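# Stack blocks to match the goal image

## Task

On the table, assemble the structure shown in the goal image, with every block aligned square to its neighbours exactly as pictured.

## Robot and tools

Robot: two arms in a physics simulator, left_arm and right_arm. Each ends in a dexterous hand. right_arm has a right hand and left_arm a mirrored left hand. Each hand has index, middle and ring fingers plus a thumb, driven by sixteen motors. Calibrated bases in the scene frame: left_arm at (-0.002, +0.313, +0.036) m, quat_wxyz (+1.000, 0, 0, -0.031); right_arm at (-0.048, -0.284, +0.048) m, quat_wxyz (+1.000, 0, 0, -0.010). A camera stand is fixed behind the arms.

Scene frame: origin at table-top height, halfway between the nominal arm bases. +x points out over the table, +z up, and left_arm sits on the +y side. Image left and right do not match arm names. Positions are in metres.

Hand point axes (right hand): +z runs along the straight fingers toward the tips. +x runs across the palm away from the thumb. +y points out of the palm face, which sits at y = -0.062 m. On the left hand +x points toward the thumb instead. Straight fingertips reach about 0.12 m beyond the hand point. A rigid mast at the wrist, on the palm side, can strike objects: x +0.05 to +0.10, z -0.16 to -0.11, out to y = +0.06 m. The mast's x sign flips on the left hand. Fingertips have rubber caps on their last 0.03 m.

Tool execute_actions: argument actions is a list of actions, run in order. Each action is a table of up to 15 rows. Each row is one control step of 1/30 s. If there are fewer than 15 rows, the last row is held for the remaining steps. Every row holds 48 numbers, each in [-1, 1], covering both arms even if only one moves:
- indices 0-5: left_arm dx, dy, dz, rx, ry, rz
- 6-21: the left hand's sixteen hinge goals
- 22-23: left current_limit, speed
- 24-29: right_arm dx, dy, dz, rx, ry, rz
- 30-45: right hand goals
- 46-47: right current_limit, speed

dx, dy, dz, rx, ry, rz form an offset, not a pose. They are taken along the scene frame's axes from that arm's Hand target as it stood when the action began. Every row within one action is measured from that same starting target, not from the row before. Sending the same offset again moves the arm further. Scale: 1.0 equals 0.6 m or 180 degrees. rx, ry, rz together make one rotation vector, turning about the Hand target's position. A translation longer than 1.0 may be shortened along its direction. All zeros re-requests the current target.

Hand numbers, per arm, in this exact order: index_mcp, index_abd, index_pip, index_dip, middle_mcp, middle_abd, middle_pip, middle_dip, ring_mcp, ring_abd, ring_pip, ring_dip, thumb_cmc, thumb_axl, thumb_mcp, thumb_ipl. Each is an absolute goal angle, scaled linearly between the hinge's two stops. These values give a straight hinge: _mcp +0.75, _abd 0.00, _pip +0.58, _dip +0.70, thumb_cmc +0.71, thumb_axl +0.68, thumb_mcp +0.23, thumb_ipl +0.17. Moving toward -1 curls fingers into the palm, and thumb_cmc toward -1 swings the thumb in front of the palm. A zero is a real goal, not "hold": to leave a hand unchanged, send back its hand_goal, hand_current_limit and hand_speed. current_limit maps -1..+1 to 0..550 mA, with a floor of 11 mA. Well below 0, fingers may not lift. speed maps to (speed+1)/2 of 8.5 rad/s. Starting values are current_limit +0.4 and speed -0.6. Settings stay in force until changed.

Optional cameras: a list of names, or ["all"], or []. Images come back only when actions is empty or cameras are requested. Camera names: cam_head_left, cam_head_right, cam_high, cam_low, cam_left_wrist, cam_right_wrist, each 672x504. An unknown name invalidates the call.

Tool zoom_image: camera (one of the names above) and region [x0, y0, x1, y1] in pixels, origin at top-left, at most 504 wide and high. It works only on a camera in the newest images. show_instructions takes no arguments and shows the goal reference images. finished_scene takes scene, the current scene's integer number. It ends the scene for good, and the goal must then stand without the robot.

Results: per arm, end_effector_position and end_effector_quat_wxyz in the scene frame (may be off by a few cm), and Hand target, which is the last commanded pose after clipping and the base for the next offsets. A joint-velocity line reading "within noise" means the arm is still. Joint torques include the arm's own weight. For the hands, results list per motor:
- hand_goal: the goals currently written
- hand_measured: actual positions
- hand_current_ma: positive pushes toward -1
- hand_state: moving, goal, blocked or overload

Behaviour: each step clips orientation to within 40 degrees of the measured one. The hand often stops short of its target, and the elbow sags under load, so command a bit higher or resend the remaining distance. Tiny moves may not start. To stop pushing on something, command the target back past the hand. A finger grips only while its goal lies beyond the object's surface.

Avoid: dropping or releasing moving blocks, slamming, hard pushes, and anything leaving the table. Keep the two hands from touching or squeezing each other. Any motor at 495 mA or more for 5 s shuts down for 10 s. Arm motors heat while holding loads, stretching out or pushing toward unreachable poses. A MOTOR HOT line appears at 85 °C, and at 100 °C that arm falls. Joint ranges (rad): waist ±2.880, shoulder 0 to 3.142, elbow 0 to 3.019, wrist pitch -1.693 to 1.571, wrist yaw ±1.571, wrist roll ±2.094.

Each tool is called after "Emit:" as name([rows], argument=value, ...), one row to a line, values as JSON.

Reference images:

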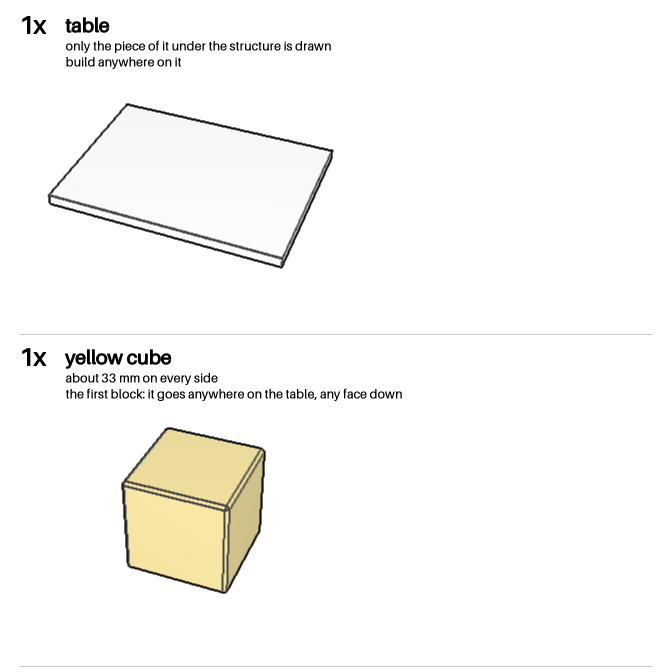

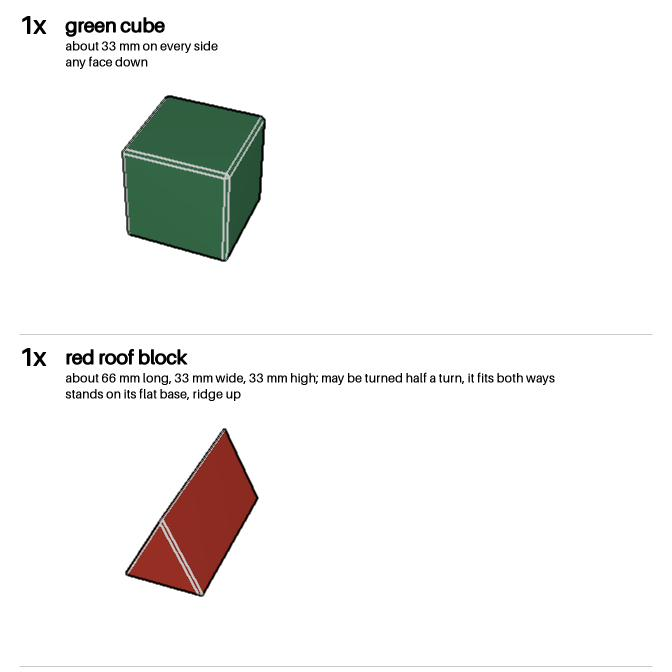

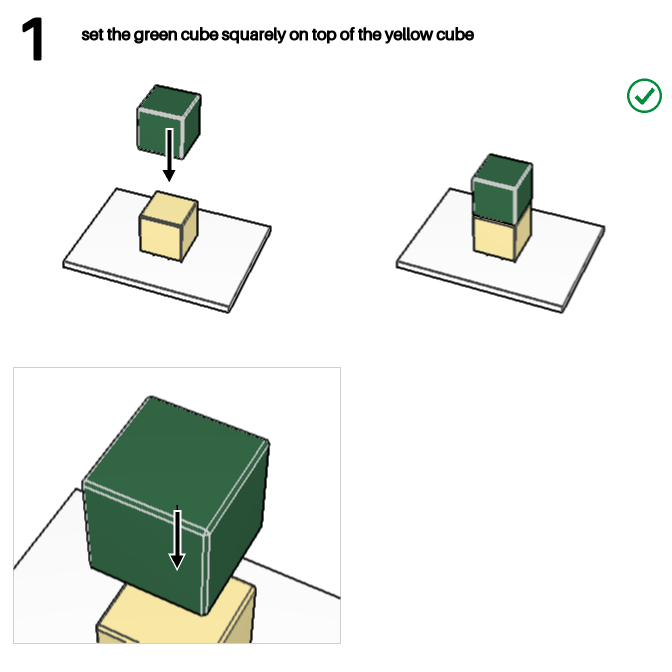

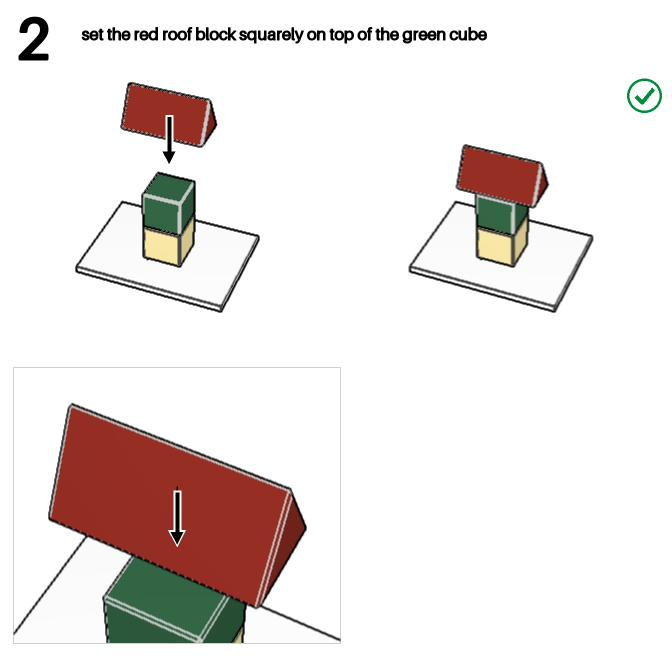

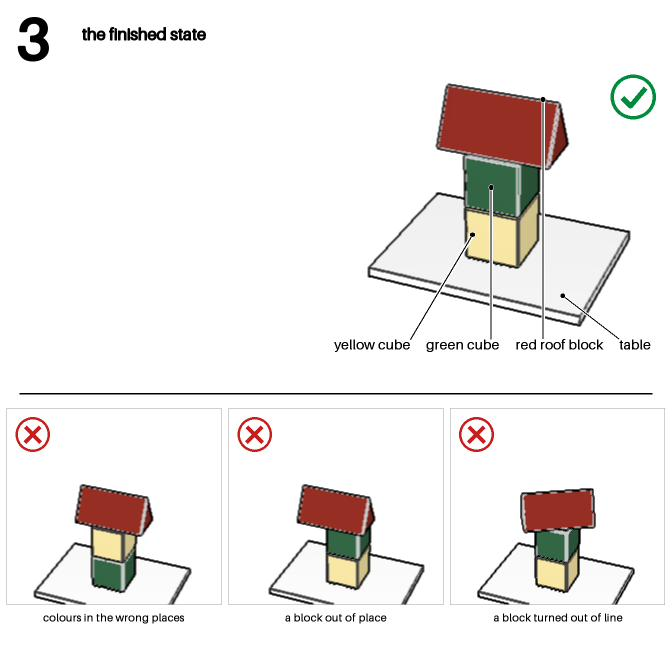

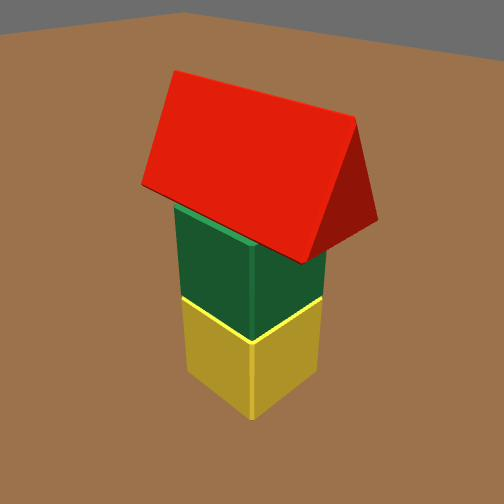

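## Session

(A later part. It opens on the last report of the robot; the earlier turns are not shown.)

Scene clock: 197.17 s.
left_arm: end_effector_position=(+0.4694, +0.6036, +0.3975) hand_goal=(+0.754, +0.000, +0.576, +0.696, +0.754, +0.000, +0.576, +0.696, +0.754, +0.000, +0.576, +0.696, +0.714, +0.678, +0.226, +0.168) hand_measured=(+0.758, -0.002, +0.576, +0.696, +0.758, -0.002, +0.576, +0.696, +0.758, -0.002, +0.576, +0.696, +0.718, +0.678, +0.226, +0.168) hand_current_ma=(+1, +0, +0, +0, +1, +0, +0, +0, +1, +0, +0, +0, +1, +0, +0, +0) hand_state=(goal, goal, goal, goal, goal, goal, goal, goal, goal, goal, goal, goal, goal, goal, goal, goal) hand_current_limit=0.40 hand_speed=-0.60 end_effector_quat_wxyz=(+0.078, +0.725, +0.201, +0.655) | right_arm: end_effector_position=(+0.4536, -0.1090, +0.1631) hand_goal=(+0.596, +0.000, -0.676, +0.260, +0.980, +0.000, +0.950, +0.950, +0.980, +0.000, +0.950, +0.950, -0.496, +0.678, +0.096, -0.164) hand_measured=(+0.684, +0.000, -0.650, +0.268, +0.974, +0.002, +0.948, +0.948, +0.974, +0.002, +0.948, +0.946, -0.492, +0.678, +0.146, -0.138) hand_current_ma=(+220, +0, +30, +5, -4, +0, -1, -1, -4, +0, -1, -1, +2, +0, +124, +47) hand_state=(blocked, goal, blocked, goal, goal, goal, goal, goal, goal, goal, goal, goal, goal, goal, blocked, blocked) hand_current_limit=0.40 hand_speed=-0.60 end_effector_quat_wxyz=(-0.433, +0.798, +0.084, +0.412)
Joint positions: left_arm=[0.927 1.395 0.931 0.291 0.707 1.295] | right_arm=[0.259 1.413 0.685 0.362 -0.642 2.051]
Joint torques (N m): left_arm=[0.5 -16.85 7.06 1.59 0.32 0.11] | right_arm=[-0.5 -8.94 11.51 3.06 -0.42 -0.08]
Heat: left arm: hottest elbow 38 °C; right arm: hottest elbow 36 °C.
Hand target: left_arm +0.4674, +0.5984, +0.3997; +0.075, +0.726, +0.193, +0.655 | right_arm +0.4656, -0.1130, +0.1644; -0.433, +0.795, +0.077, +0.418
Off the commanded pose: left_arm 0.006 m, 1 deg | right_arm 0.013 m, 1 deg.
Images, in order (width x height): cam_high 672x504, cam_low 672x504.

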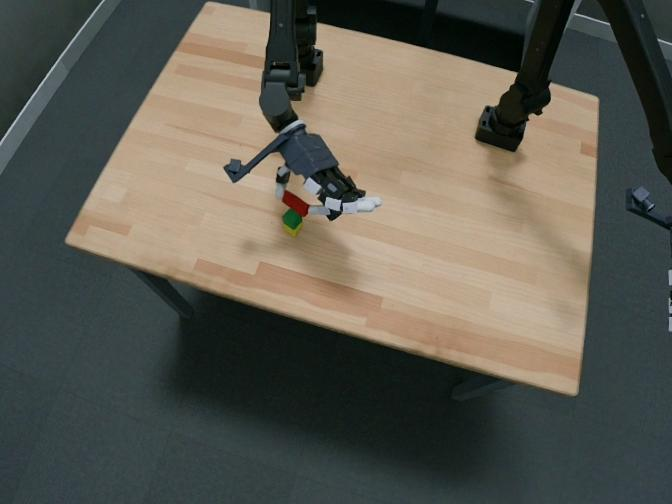

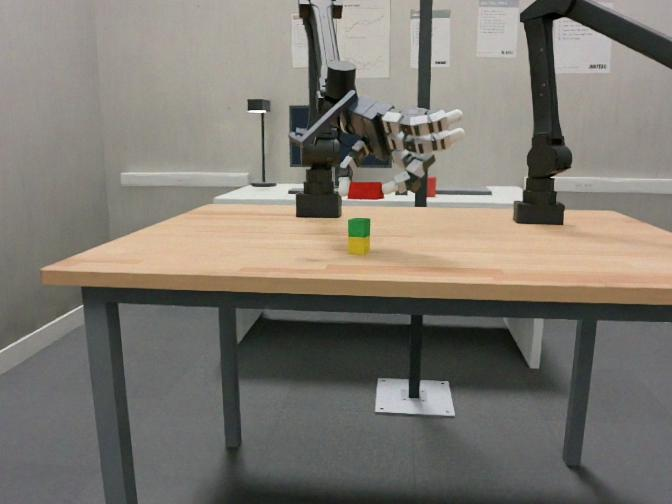

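Emit:
execute_actions([
  [[0,0,0,0,0,0,0.754,0,0.576,0.696,0.754,0,0.576,0.696,0.754,0,0.576,0.696,0.714,0.678,0.226,0.168,0.4,-0.6,0.010,-0.025,-0.02,-0.0082,0.0016,0,0.595,0,-0.676,0.26,0.98,0,0.95,0.95,0.98,0,0.95,0.95,-0.497,0.677,0.095,-0.165,0.4,-0.6]],
  [[0,0,0,0,0,0,0.754,0,0.576,0.696,0.754,0,0.576,0.696,0.754,0,0.576,0.696,0.714,0.678,0.226,0.168,0.4,-0.6,0,0,-0.02,0,0,0,0.595,0,-0.676,0.26,0.98,0,0.95,0.95,0.98,0,0.95,0.95,-0.497,0.677,0.095,-0.165,0.4,-0.6]],
], cameras=["cam_low","cam_high"])

Emit:
zoom_image(camera="cam_high", region=[270, 190, 320, 240])

Emit:
zoom_image(camera="cam_low", region=[326, 180, 396, 250])

Scene clock: 204.53 s.
left_arm: end_effector_position=(+0.4694, +0.6036, +0.3975) hand_goal=(+0.754, +0.000, +0.576, +0.696, +0.754, +0.000, +0.576, +0.696, +0.754, +0.000, +0.576, +0.696, +0.714, +0.678, +0.226, +0.168) hand_measured=(+0.758, -0.002, +0.576, +0.696, +0.758, -0.002, +0.576, +0.696, +0.758, -0.002, +0.576, +0.696, +0.718, +0.678, +0.226, +0.168) hand_current_ma=(+1, +0, +0, +0, +1, +0, +0, +0, +1, +0, +0, +0, +1, +0, +0, +0) hand_state=(goal, goal, goal, goal, goal, goal, goal, goal, goal, goal, goal, goal, goal, goal, goal, goal) hand_current_limit=0.40 hand_speed=-0.60 end_effector_quat_wxyz=(+0.078, +0.725, +0.201, +0.655) | right_arm: end_effector_position=(+0.4614, -0.1234, +0.1407) hand_goal=(+0.596, +0.000, -0.676, +0.260, +0.980, +0.000, +0.950, +0.950, +0.980, +0.000, +0.950, +0.950, -0.496, +0.678, +0.096, -0.164) hand_measured=(+0.684, +0.000, -0.650, +0.268, +0.974, +0.002, +0.948, +0.948, +0.974, +0.002, +0.948, +0.946, -0.492, +0.678, +0.146, -0.138) hand_current_ma=(+219, +0, +30, +5, -4, +0, -1, -1, -4, +0, -1, -1, +2, +0, +124, +47) hand_state=(blocked, goal, blocked, goal, goal, goal, goal, goal, goal, goal, goal, goal, goal, goal, blocked, blocked) hand_current_limit=0.40 hand_speed=-0.60 end_effector_quat_wxyz=(-0.427, +0.804, +0.081, +0.407)
Joint positions: left_arm=[0.927 1.395 0.931 0.291 0.707 1.295] | right_arm=[0.224 1.471 0.685 0.388 -0.665 2.026]
Joint torques (N m): left_arm=[0.5 -16.91 7.08 1.61 0.33 0.1] | right_arm=[-0.67 -9.41 10.5 3.17 -0.45 -0.26]
Heat: left arm: hottest elbow 38 °C; right arm: hottest elbow 37 °C.
Hand target: left_arm +0.4674, +0.5984, +0.3997; +0.075, +0.726, +0.193, +0.655 | right_arm +0.4716, -0.1278, +0.1406; -0.423, +0.801, +0.082, +0.415
Off the commanded pose: left_arm 0.006 m, 1 deg | right_arm 0.011 m, 1 deg.
Images, in order (width x height): cam_high 672x504, cam_low 672x504.

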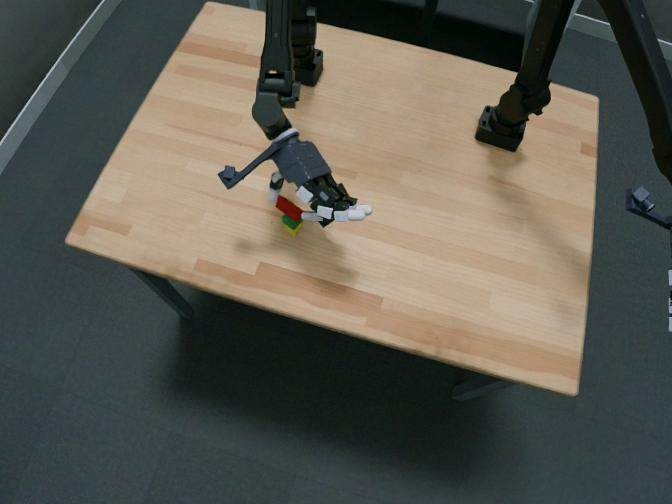

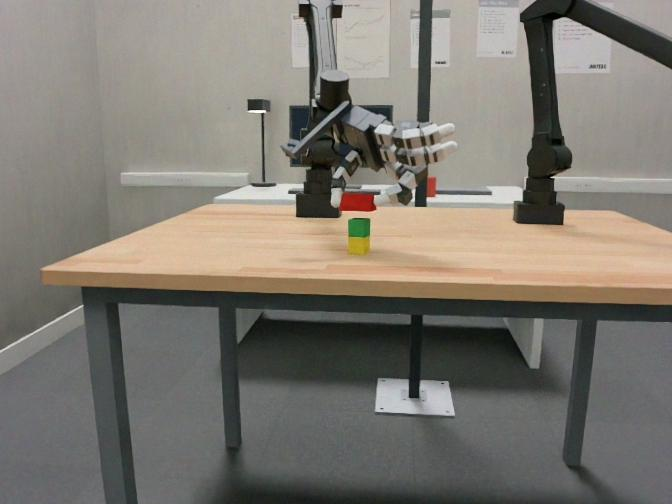

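Scaled by 10.080 from the camera's 672x504 image, which has a finer 960x720 frame.

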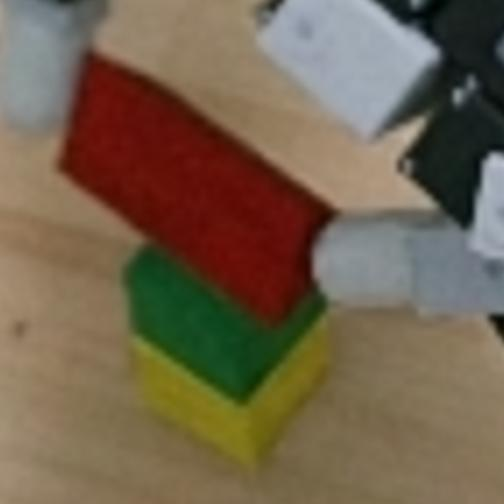

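Scaled by 7.200 from the camera's 672x504 image, which has a finer 960x720 frame.

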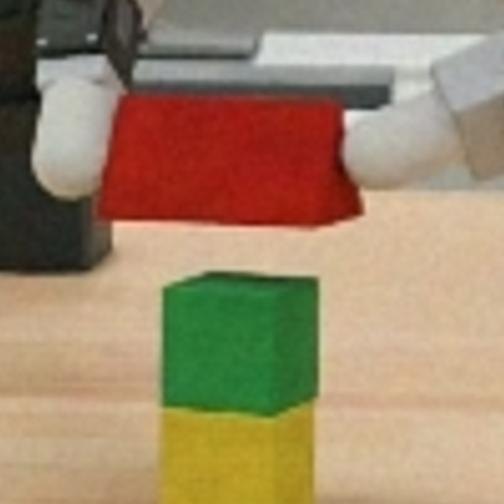

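Emit:
zoom_image(camera="cam_high", region=[274, 192, 306, 224])

Emit:
zoom_image(camera="cam_high", region=[278, 208, 308, 238])

Emit:
zoom_image(camera="cam_low", region=[334, 186, 382, 222])

Emit:
zoom_image(camera="cam_low", region=[340, 212, 380, 262])

Scaled by 15.750 from the camera's 672x504 image, which has a finer 960x720 frame.

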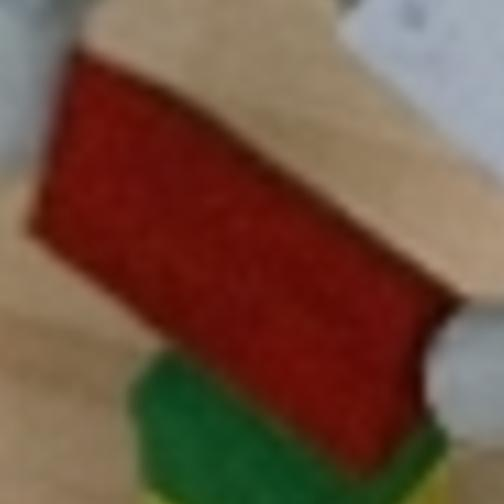

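Scaled by 16.800 from the camera's 672x504 image, which has a finer 960x720 frame.

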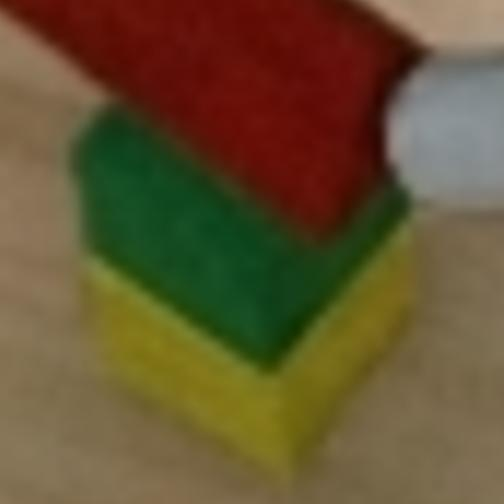

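Scaled by 10.500 from the camera's 672x504 image, which has a finer 960x720 frame.

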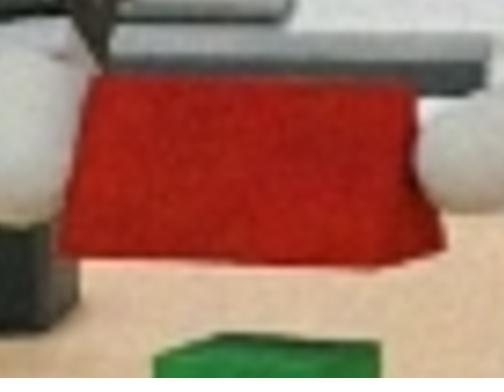

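Scaled by 10.080 from the camera's 672x504 image, which has a finer 960x720 frame.

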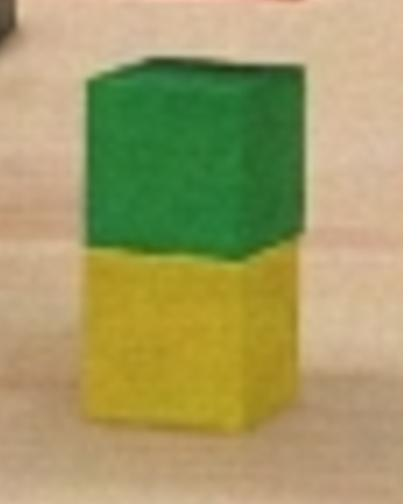

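Emit:
execute_actions([
  [[0,0,0,0,0,0,0.754,0,0.576,0.696,0.754,0,0.576,0.696,0.754,0,0.576,0.696,0.714,0.678,0.226,0.168,0.4,-0.6,0.007,0.024,-0.005,-0.0038,0.0007,0.015,0.595,0,-0.676,0.26,0.98,0,0.95,0.95,0.98,0,0.95,0.95,-0.497,0.677,0.095,-0.165,0.4,-0.6]],
  [[0,0,0,0,0,0,0.754,0,0.576,0.696,0.754,0,0.576,0.696,0.754,0,0.576,0.696,0.714,0.678,0.226,0.168,0.4,-0.6,0,0,-0.007,0,0,0,0.595,0,-0.676,0.26,0.98,0,0.95,0.95,0.98,0,0.95,0.95,-0.497,0.677,0.095,-0.165,0.4,-0.6]],
], cameras=["cam_low","cam_high"])

Emit:
zoom_image(camera="cam_high", region=[274, 194, 316, 236])

Emit:
zoom_image(camera="cam_low", region=[334, 188, 384, 238])

Scene clock: 215.73 s.
left_arm: end_effector_position=(+0.4694, +0.6036, +0.3975) hand_goal=(+0.754, +0.000, +0.576, +0.696, +0.754, +0.000, +0.576, +0.696, +0.754, +0.000, +0.576, +0.696, +0.714, +0.678, +0.226, +0.168) hand_measured=(+0.758, -0.002, +0.576, +0.696, +0.758, -0.002, +0.576, +0.696, +0.758, -0.002, +0.576, +0.696, +0.718, +0.678, +0.226, +0.168) hand_current_ma=(+1, +0, +0, +0, +1, +0, +0, +0, +1, +0, +0, +0, +1, +0, +0, +0) hand_state=(goal, goal, goal, goal, goal, goal, goal, goal, goal, goal, goal, goal, goal, goal, goal, goal) hand_current_limit=0.40 hand_speed=-0.60 end_effector_quat_wxyz=(+0.078, +0.725, +0.201, +0.655) | right_arm: end_effector_position=(+0.4600, -0.1211, +0.1262) hand_goal=(+0.596, +0.000, -0.676, +0.260, +0.980, +0.000, +0.950, +0.950, +0.980, +0.000, +0.950, +0.950, -0.496, +0.678, +0.096, -0.164) hand_measured=(+0.684, +0.000, -0.650, +0.268, +0.974, +0.002, +0.948, +0.948, +0.974, +0.002, +0.948, +0.946, -0.492, +0.678, +0.146, -0.138) hand_current_ma=(+219, +0, +30, +5, -4, +0, -1, -1, -4, +0, -1, -1, +2, +0, +124, +47) hand_state=(blocked, goal, blocked, goal, goal, goal, goal, goal, goal, goal, goal, goal, goal, goal, blocked, blocked) hand_current_limit=0.40 hand_speed=-0.60 end_effector_quat_wxyz=(-0.427, +0.808, +0.091, +0.395)
Joint positions: left_arm=[0.927 1.395 0.931 0.291 0.707 1.295] | right_arm=[0.224 1.503 0.685 0.388 -0.685 2]
Joint torques (N m): left_arm=[0.5 -16.91 7.08 1.61 0.33 0.11] | right_arm=[0.91 -9.99 12.45 2.66 -0.49 -0.25]
Heat: left arm: hottest elbow 38 °C; right arm: hottest elbow 37 °C.
Hand target: left_arm +0.4674, +0.5984, +0.3997; +0.075, +0.726, +0.193, +0.655 | right_arm +0.4758, -0.1134, +0.1334; -0.428, +0.802, +0.103, +0.404
Off the commanded pose: left_arm 0.006 m, 1 deg | right_arm 0.019 m, 2 deg.
Images, in order (width x height): cam_high 672x504, cam_low 672x504.

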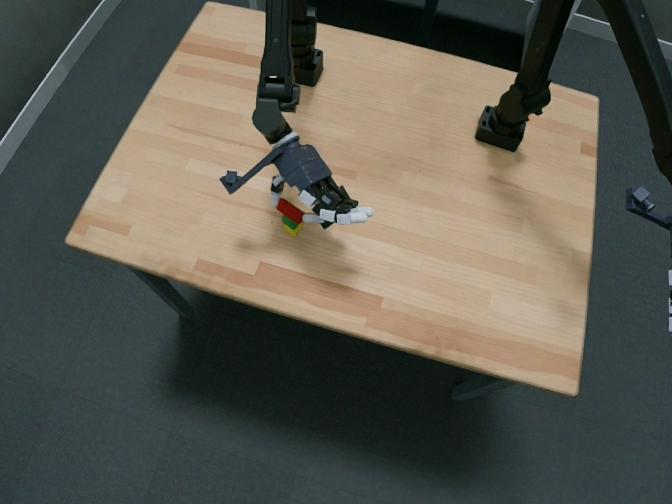

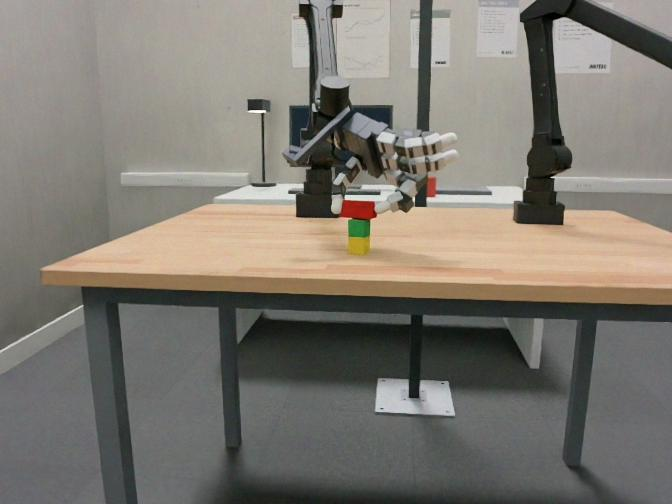

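Scaled by 12.000 from the camera's 672x504 image, which has a finer 960x720 frame.

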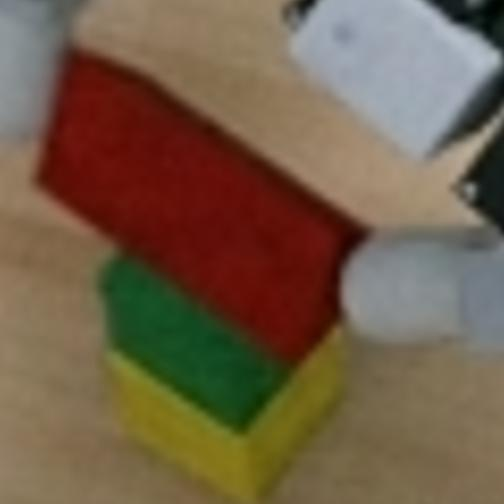

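Scaled by 10.080 from the camera's 672x504 image, which has a finer 960x720 frame.

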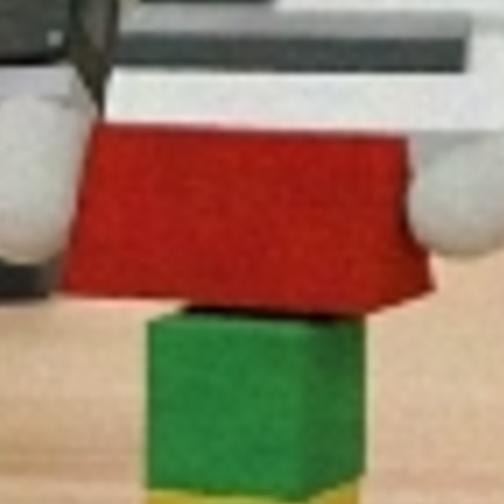

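Emit:
execute_actions([
  [[0,0,0,0,0,0,0.754,0,0.576,0.696,0.754,0,0.576,0.696,0.754,0,0.576,0.696,0.714,0.678,0.226,0.168,0.4,-0.6,0.009,0.009,0.01,0.0015,0,0.019,0.595,0,-0.676,0.26,0.98,0,0.95,0.95,0.98,0,0.95,0.95,-0.497,0.677,0.095,-0.165,0.4,-0.6]],
], cameras=["cam_low","cam_high"])

Emit:
zoom_image(camera="cam_high", region=[274, 194, 316, 236])

Emit:
zoom_image(camera="cam_low", region=[334, 188, 384, 238])

Scene clock: 219.90 s.
left_arm: end_effector_position=(+0.4694, +0.6036, +0.3975) hand_goal=(+0.754, +0.000, +0.576, +0.696, +0.754, +0.000, +0.576, +0.696, +0.754, +0.000, +0.576, +0.696, +0.714, +0.678, +0.226, +0.168) hand_measured=(+0.758, -0.002, +0.576, +0.696, +0.758, -0.002, +0.576, +0.696, +0.758, -0.002, +0.576, +0.696, +0.718, +0.678, +0.226, +0.168) hand_current_ma=(+1, +0, +0, +0, +1, +0, +0, +0, +1, +0, +0, +0, +1, +0, +0, +0) hand_state=(goal, goal, goal, goal, goal, goal, goal, goal, goal, goal, goal, goal, goal, goal, goal, goal) hand_current_limit=0.40 hand_speed=-0.60 end_effector_quat_wxyz=(+0.078, +0.725, +0.201, +0.655) | right_arm: end_effector_position=(+0.4622, -0.1100, +0.1317) hand_goal=(+0.596, +0.000, -0.676, +0.260, +0.980, +0.000, +0.950, +0.950, +0.980, +0.000, +0.950, +0.950, -0.496, +0.678, +0.096, -0.164) hand_measured=(+0.682, +0.000, -0.650, +0.268, +0.974, +0.002, +0.948, +0.948, +0.974, +0.002, +0.948, +0.946, -0.492, +0.678, +0.146, -0.138) hand_current_ma=(+219, +0, +30, +5, -4, +0, -1, -1, -4, +0, -1, -1, +2, +0, +124, +47) hand_state=(blocked, goal, blocked, goal, goal, goal, goal, goal, goal, goal, goal, goal, goal, goal, blocked, blocked) hand_current_limit=0.40 hand_speed=-0.60 end_effector_quat_wxyz=(-0.444, +0.801, +0.120, +0.383)
Joint positions: left_arm=[0.927 1.395 0.931 0.291 0.707 1.295] | right_arm=[0.224 1.511 0.712 0.355 -0.752 1.967]
Joint torques (N m): left_arm=[0.38 -16.91 7.08 1.59 0.33 0.11] | right_arm=[-0.32 -9.99 13.27 2.02 -0.53 -0.24]
Heat: left arm: hottest elbow 38 °C; right arm: hottest elbow 38 °C.
Hand target: left_arm +0.4674, +0.5984, +0.3997; +0.075, +0.726, +0.193, +0.655 | right_arm +0.4810, -0.1081, +0.1392; -0.442, +0.798, +0.126, +0.391
Off the commanded pose: left_arm 0.006 m, 1 deg | right_arm 0.021 m, 1 deg.
Images, in order (width x height): cam_high 672x504, cam_low 672x504.

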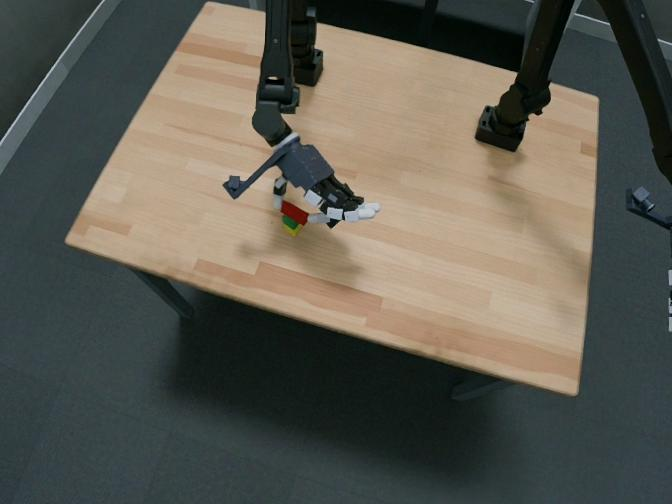

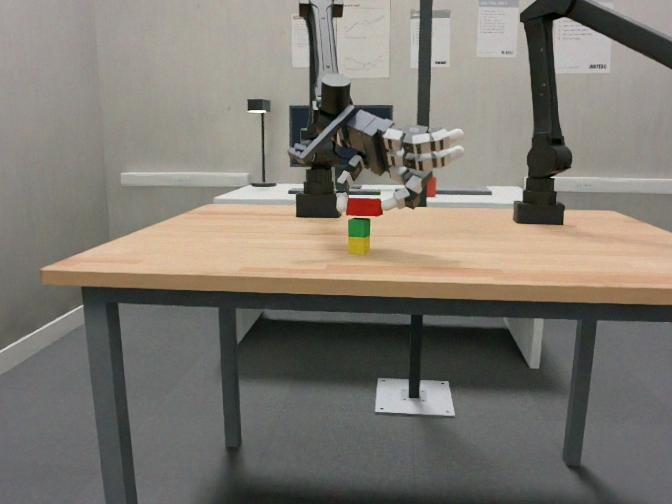

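Scaled by 12.000 from the camera's 672x504 image, which has a finer 960x720 frame.

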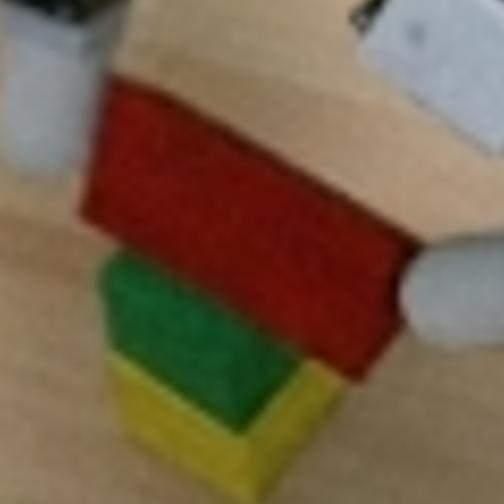

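Scaled by 10.080 from the camera's 672x504 image, which has a finer 960x720 frame.

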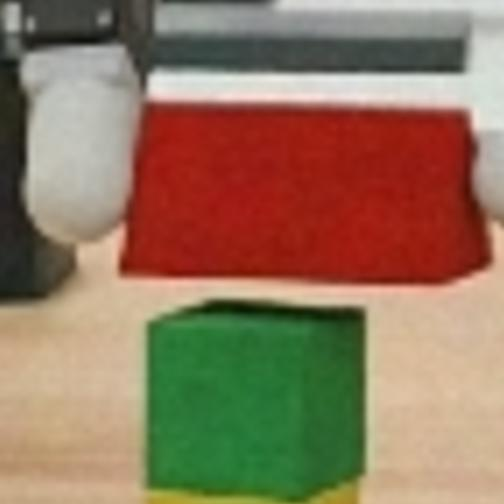

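Emit:
execute_actions([
  [[0,0,0,0,0,0,0.754,0,0.576,0.696,0.754,0,0.576,0.696,0.754,0,0.576,0.696,0.714,0.678,0.226,0.168,0.4,-0.6,0.004,-0.025,-0.002,0,0,-0.0135,0.595,0,-0.676,0.26,0.98,0,0.95,0.95,0.98,0,0.95,0.95,-0.497,0.677,0.095,-0.165,0.4,-0.6]],
], cameras=["cam_low","cam_high"])

Emit:
zoom_image(camera="cam_high", region=[274, 194, 316, 236])

Emit:
zoom_image(camera="cam_low", region=[334, 188, 384, 238])

Scene clock: 223.97 s.
left_arm: end_effector_position=(+0.4694, +0.6036, +0.3975) hand_goal=(+0.754, +0.000, +0.576, +0.696, +0.754, +0.000, +0.576, +0.696, +0.754, +0.000, +0.576, +0.696, +0.714, +0.678, +0.226, +0.168) hand_measured=(+0.758, -0.002, +0.576, +0.696, +0.758, -0.002, +0.576, +0.696, +0.758, -0.002, +0.576, +0.696, +0.718, +0.678, +0.226, +0.168) hand_current_ma=(+1, +0, +0, +0, +1, +0, +0, +0, +1, +0, +0, +0, +1, +0, +0, +0) hand_state=(goal, goal, goal, goal, goal, goal, goal, goal, goal, goal, goal, goal, goal, goal, goal, goal) hand_current_limit=0.40 hand_speed=-0.60 end_effector_quat_wxyz=(+0.078, +0.725, +0.201, +0.655) | right_arm: end_effector_position=(+0.4654, -0.1180, +0.1314) hand_goal=(+0.596, +0.000, -0.676, +0.260, +0.980, +0.000, +0.950, +0.950, +0.980, +0.000, +0.950, +0.950, -0.496, +0.678, +0.096, -0.164) hand_measured=(+0.682, +0.000, -0.650, +0.268, +0.974, +0.002, +0.948, +0.948, +0.974, +0.002, +0.948, +0.946, -0.492, +0.678, +0.146, -0.138) hand_current_ma=(+219, +0, +30, +5, -4, +0, -1, -1, -4, +0, -1, -1, +2, +0, +124, +47) hand_state=(blocked, goal, blocked, goal, goal, goal, goal, goal, goal, goal, goal, goal, goal, goal, blocked, blocked) hand_current_limit=0.40 hand_speed=-0.60 end_effector_quat_wxyz=(-0.437, +0.804, +0.112, +0.388)
Joint positions: left_arm=[0.927 1.395 0.931 0.291 0.707 1.295] | right_arm=[0.212 1.511 0.712 0.355 -0.74 1.967]
Joint torques (N m): left_arm=[0.38 -16.97 7.08 1.61 0.33 0.1] | right_arm=[-1.2 -10.11 12.36 2.71 -0.32 -0.14]
Heat: left arm: hottest elbow 38 °C; right arm: hottest elbow 39 °C.
Hand target: left_arm +0.4674, +0.5984, +0.3997; +0.075, +0.726, +0.193, +0.655 | right_arm +0.4834, -0.1231, +0.1380; -0.434, +0.800, +0.109, +0.400
Off the commanded pose: left_arm 0.006 m, 1 deg | right_arm 0.020 m, 2 deg.
Images, in order (width x height): cam_high 672x504, cam_low 672x504.

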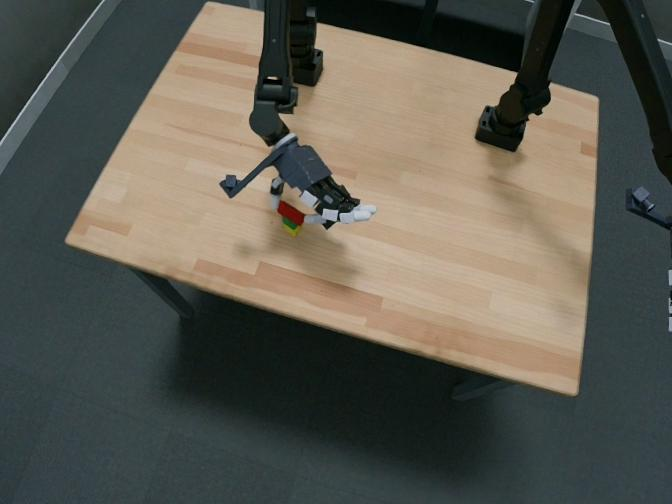

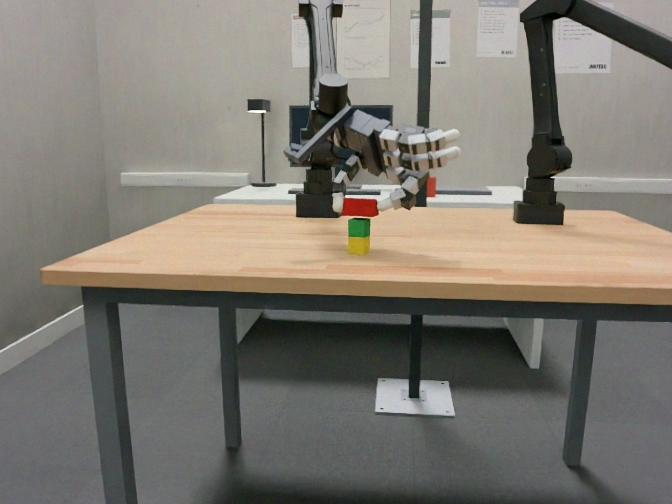

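Scaled by 12.000 from the camera's 672x504 image, which has a finer 960x720 frame.

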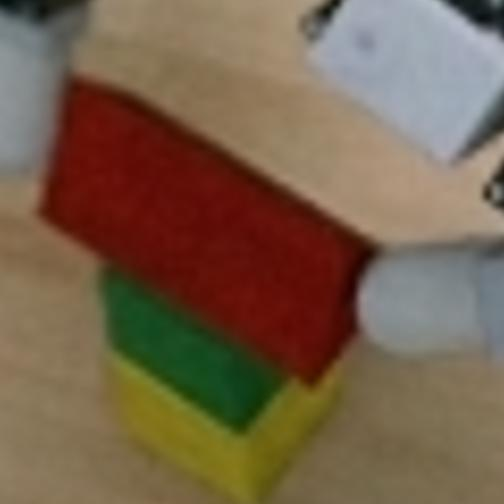

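Scaled by 10.080 from the camera's 672x504 image, which has a finer 960x720 frame.

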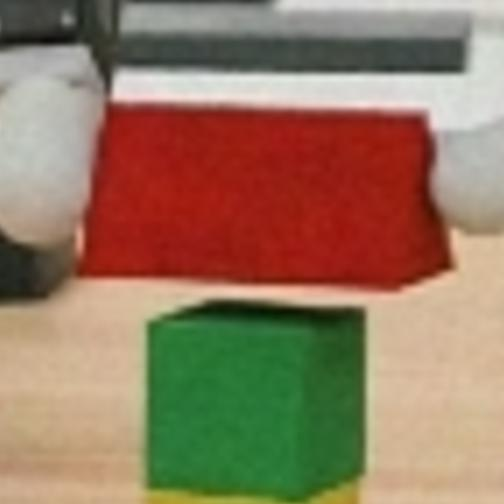

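Emit:
execute_actions([
  [[0,0,0,0,0,0,0.754,0,0.576,0.696,0.754,0,0.576,0.696,0.754,0,0.576,0.696,0.714,0.678,0.226,0.168,0.4,-0.6,0,-0.005,-0.012,0,0,-0.0055,0.595,0,-0.676,0.26,0.98,0,0.95,0.95,0.98,0,0.95,0.95,-0.497,0.677,0.095,-0.165,0.4,-0.6]],
], cameras=["cam_low","cam_high"])

Emit:
zoom_image(camera="cam_high", region=[274, 194, 316, 236])

Emit:
zoom_image(camera="cam_low", region=[334, 188, 384, 238])

Scene clock: 226.30 s.
left_arm: end_effector_position=(+0.4694, +0.6036, +0.3975) hand_goal=(+0.754, +0.000, +0.576, +0.696, +0.754, +0.000, +0.576, +0.696, +0.754, +0.000, +0.576, +0.696, +0.714, +0.678, +0.226, +0.168) hand_measured=(+0.758, -0.002, +0.576, +0.696, +0.758, -0.002, +0.576, +0.696, +0.758, -0.002, +0.576, +0.696, +0.718, +0.678, +0.226, +0.168) hand_current_ma=(+1, +0, +0, +0, +1, +0, +0, +0, +1, +0, +0, +0, +1, +0, +0, +0) hand_state=(goal, goal, goal, goal, goal, goal, goal, goal, goal, goal, goal, goal, goal, goal, goal, goal) hand_current_limit=0.40 hand_speed=-0.60 end_effector_quat_wxyz=(+0.078, +0.725, +0.201, +0.655) | right_arm: end_effector_position=(+0.4691, -0.1198, +0.1295) hand_goal=(+0.596, +0.000, -0.676, +0.260, +0.980, +0.000, +0.950, +0.950, +0.980, +0.000, +0.950, +0.950, -0.496, +0.678, +0.096, -0.164) hand_measured=(+0.682, +0.000, -0.650, +0.268, +0.974, +0.002, +0.948, +0.948, +0.974, +0.002, +0.948, +0.946, -0.492, +0.678, +0.146, -0.138) hand_current_ma=(+219, +0, +30, +5, -4, +0, -1, -1, -4, +0, -1, -1, +2, +0, +124, +47) hand_state=(blocked, goal, blocked, goal, goal, goal, goal, goal, goal, goal, goal, goal, goal, goal, blocked, blocked) hand_current_limit=0.40 hand_speed=-0.60 end_effector_quat_wxyz=(-0.433, +0.803, +0.109, +0.395)
Joint positions: left_arm=[0.927 1.395 0.931 0.291 0.707 1.295] | right_arm=[0.212 1.521 0.712 0.375 -0.726 1.968]
Joint velocities: left_arm=[-0.005 -0.015 0.046 -0.007 0.081 0.081] | right_arm=[within noise]
Joint torques (N m): left_arm=[0.5 -16.91 7.09 1.59 0.33 0.11] | right_arm=[-0.97 -10.29 11.23 3.1 -0.29 -0.13]
Heat: left arm: hottest elbow 38 °C; right arm: hottest elbow 39 °C.
Hand target: left_arm +0.4674, +0.5984, +0.3997; +0.075, +0.726, +0.193, +0.655 | right_arm +0.4835, -0.1261, +0.1309; -0.430, +0.801, +0.102, +0.404
Off the commanded pose: left_arm 0.006 m, 1 deg | right_arm 0.016 m, 1 deg.
Images, in order (width x height): cam_high 672x504, cam_low 672x504.

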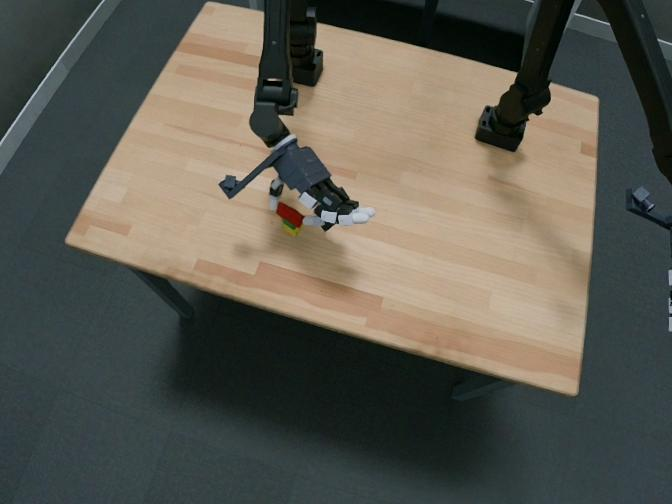

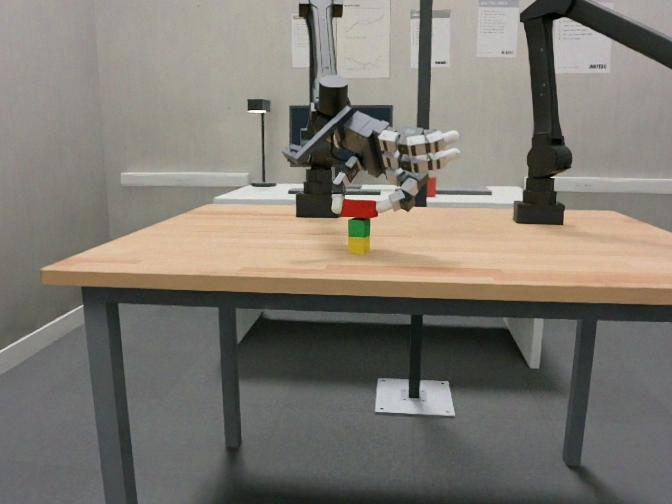

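Scaled by 12.000 from the camera's 672x504 image, which has a finer 960x720 frame.

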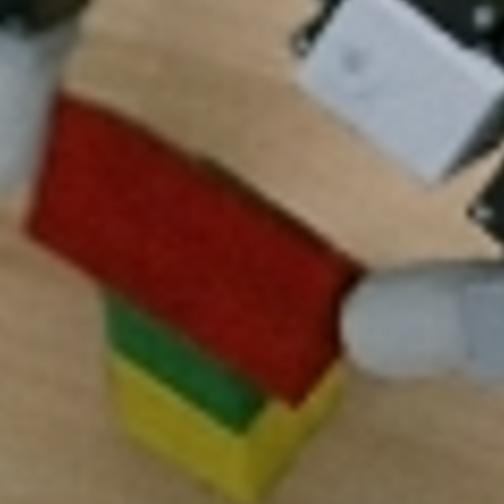

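Scaled by 10.080 from the camera's 672x504 image, which has a finer 960x720 frame.

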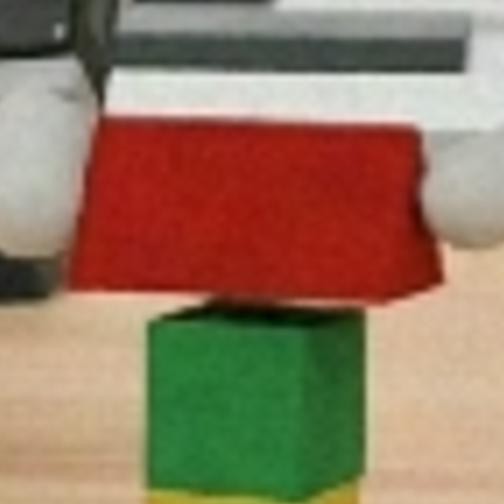

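Emit:
execute_actions([
  [[0,0,0,0,0,0,0.754,0,0.576,0.696,0.754,0,0.576,0.696,0.754,0,0.576,0.696,0.714,0.678,0.226,0.168,0.4,-0.6,-0.006,-0.0015,-0.005,0.001,0.0075,0,0.595,0,-0.676,0.26,0.98,0,0.95,0.95,0.98,0,0.95,0.95,-0.497,0.677,0.095,-0.165,0.4,-0.6]],
], cameras=["cam_low","cam_high"])

Emit:
zoom_image(camera="cam_high", region=[274, 194, 316, 236])

Emit:
zoom_image(camera="cam_low", region=[334, 188, 384, 238])

Scene clock: 229.77 s.
left_arm: end_effector_position=(+0.4694, +0.6036, +0.3975) hand_goal=(+0.754, +0.000, +0.576, +0.696, +0.754, +0.000, +0.576, +0.696, +0.754, +0.000, +0.576, +0.696, +0.714, +0.678, +0.226, +0.168) hand_measured=(+0.758, -0.002, +0.576, +0.696, +0.758, -0.002, +0.576, +0.696, +0.758, -0.002, +0.576, +0.696, +0.718, +0.678, +0.226, +0.168) hand_current_ma=(+1, +0, +0, +0, +1, +0, +0, +0, +1, +0, +0, +0, +1, +0, +0, +0) hand_state=(goal, goal, goal, goal, goal, goal, goal, goal, goal, goal, goal, goal, goal, goal, goal, goal) hand_current_limit=0.40 hand_speed=-0.60 end_effector_quat_wxyz=(+0.078, +0.725, +0.201, +0.655) | right_arm: end_effector_position=(+0.4690, -0.1207, +0.1291) hand_goal=(+0.596, +0.000, -0.676, +0.260, +0.980, +0.000, +0.950, +0.950, +0.980, +0.000, +0.950, +0.950, -0.496, +0.678, +0.096, -0.164) hand_measured=(+0.682, +0.000, -0.650, +0.268, +0.974, +0.002, +0.948, +0.948, +0.974, +0.002, +0.948, +0.946, -0.492, +0.678, +0.146, -0.138) hand_current_ma=(+219, +0, +30, +5, -4, +0, -1, -1, -4, +0, -1, -1, +2, +0, +124, +47) hand_state=(blocked, goal, blocked, goal, goal, goal, goal, goal, goal, goal, goal, goal, goal, goal, blocked, blocked) hand_current_limit=0.40 hand_speed=-0.60 end_effector_quat_wxyz=(-0.434, +0.804, +0.105, +0.394)
Joint positions: left_arm=[0.927 1.395 0.931 0.291 0.707 1.295] | right_arm=[0.21 1.521 0.712 0.375 -0.726 1.976]
Joint torques (N m): left_arm=[0.44 -16.97 7.06 1.58 0.33 0.11] | right_arm=[-0.91 -10.23 11.17 2.21 -0.48 -0.09]
Heat: left arm: hottest elbow 38 °C; right arm: hottest elbow 39 °C.
Hand target: left_arm +0.4674, +0.5984, +0.3997; +0.075, +0.726, +0.193, +0.655 | right_arm +0.4799, -0.1270, +0.1279; -0.433, +0.805, +0.096, +0.395
Off the commanded pose: left_arm 0.006 m, 1 deg | right_arm 0.013 m, 1 deg.
Images, in order (width x height): cam_high 672x504, cam_low 672x504.

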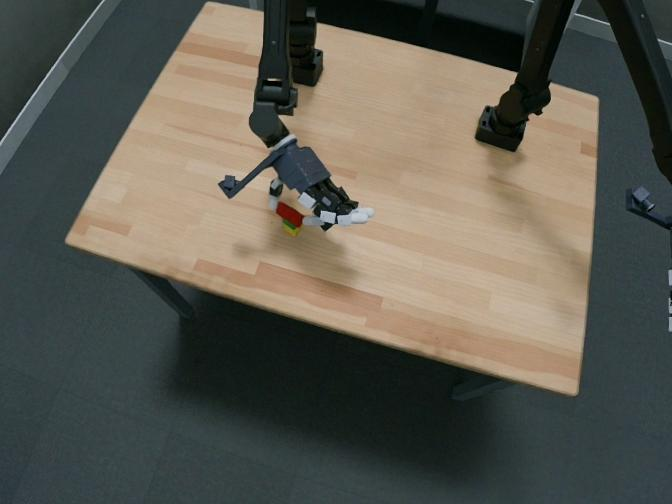

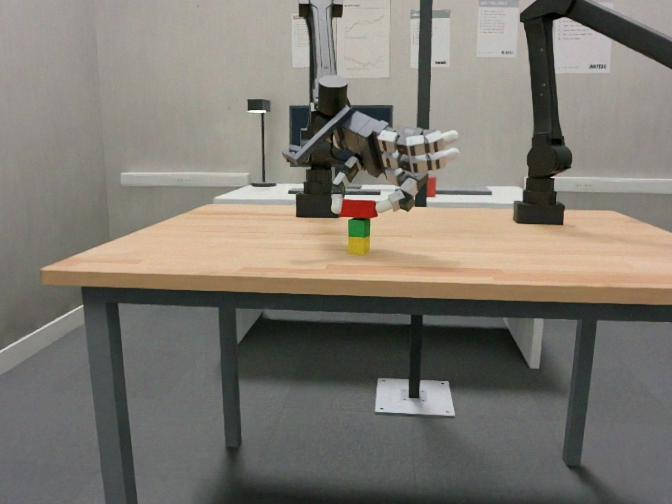

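Scaled by 12.000 from the camera's 672x504 image, which has a finer 960x720 frame.

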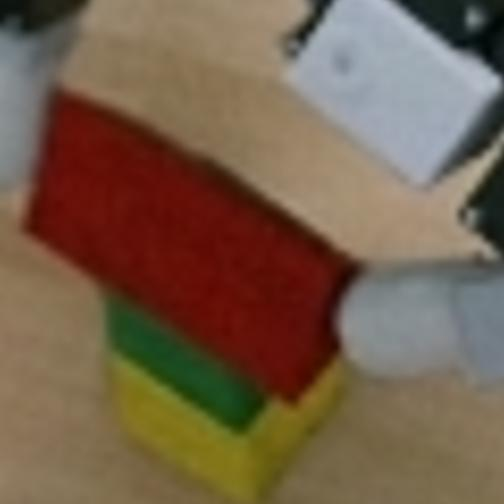

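Scaled by 10.080 from the camera's 672x504 image, which has a finer 960x720 frame.

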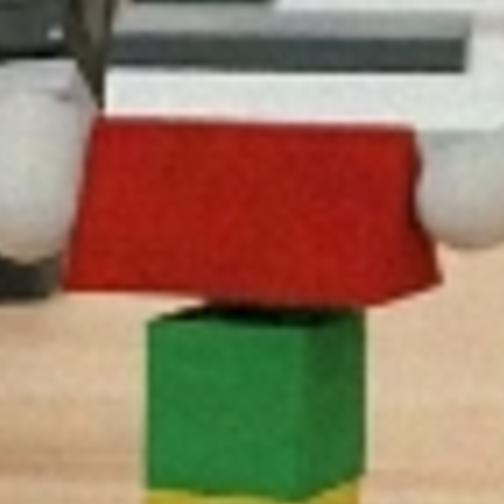

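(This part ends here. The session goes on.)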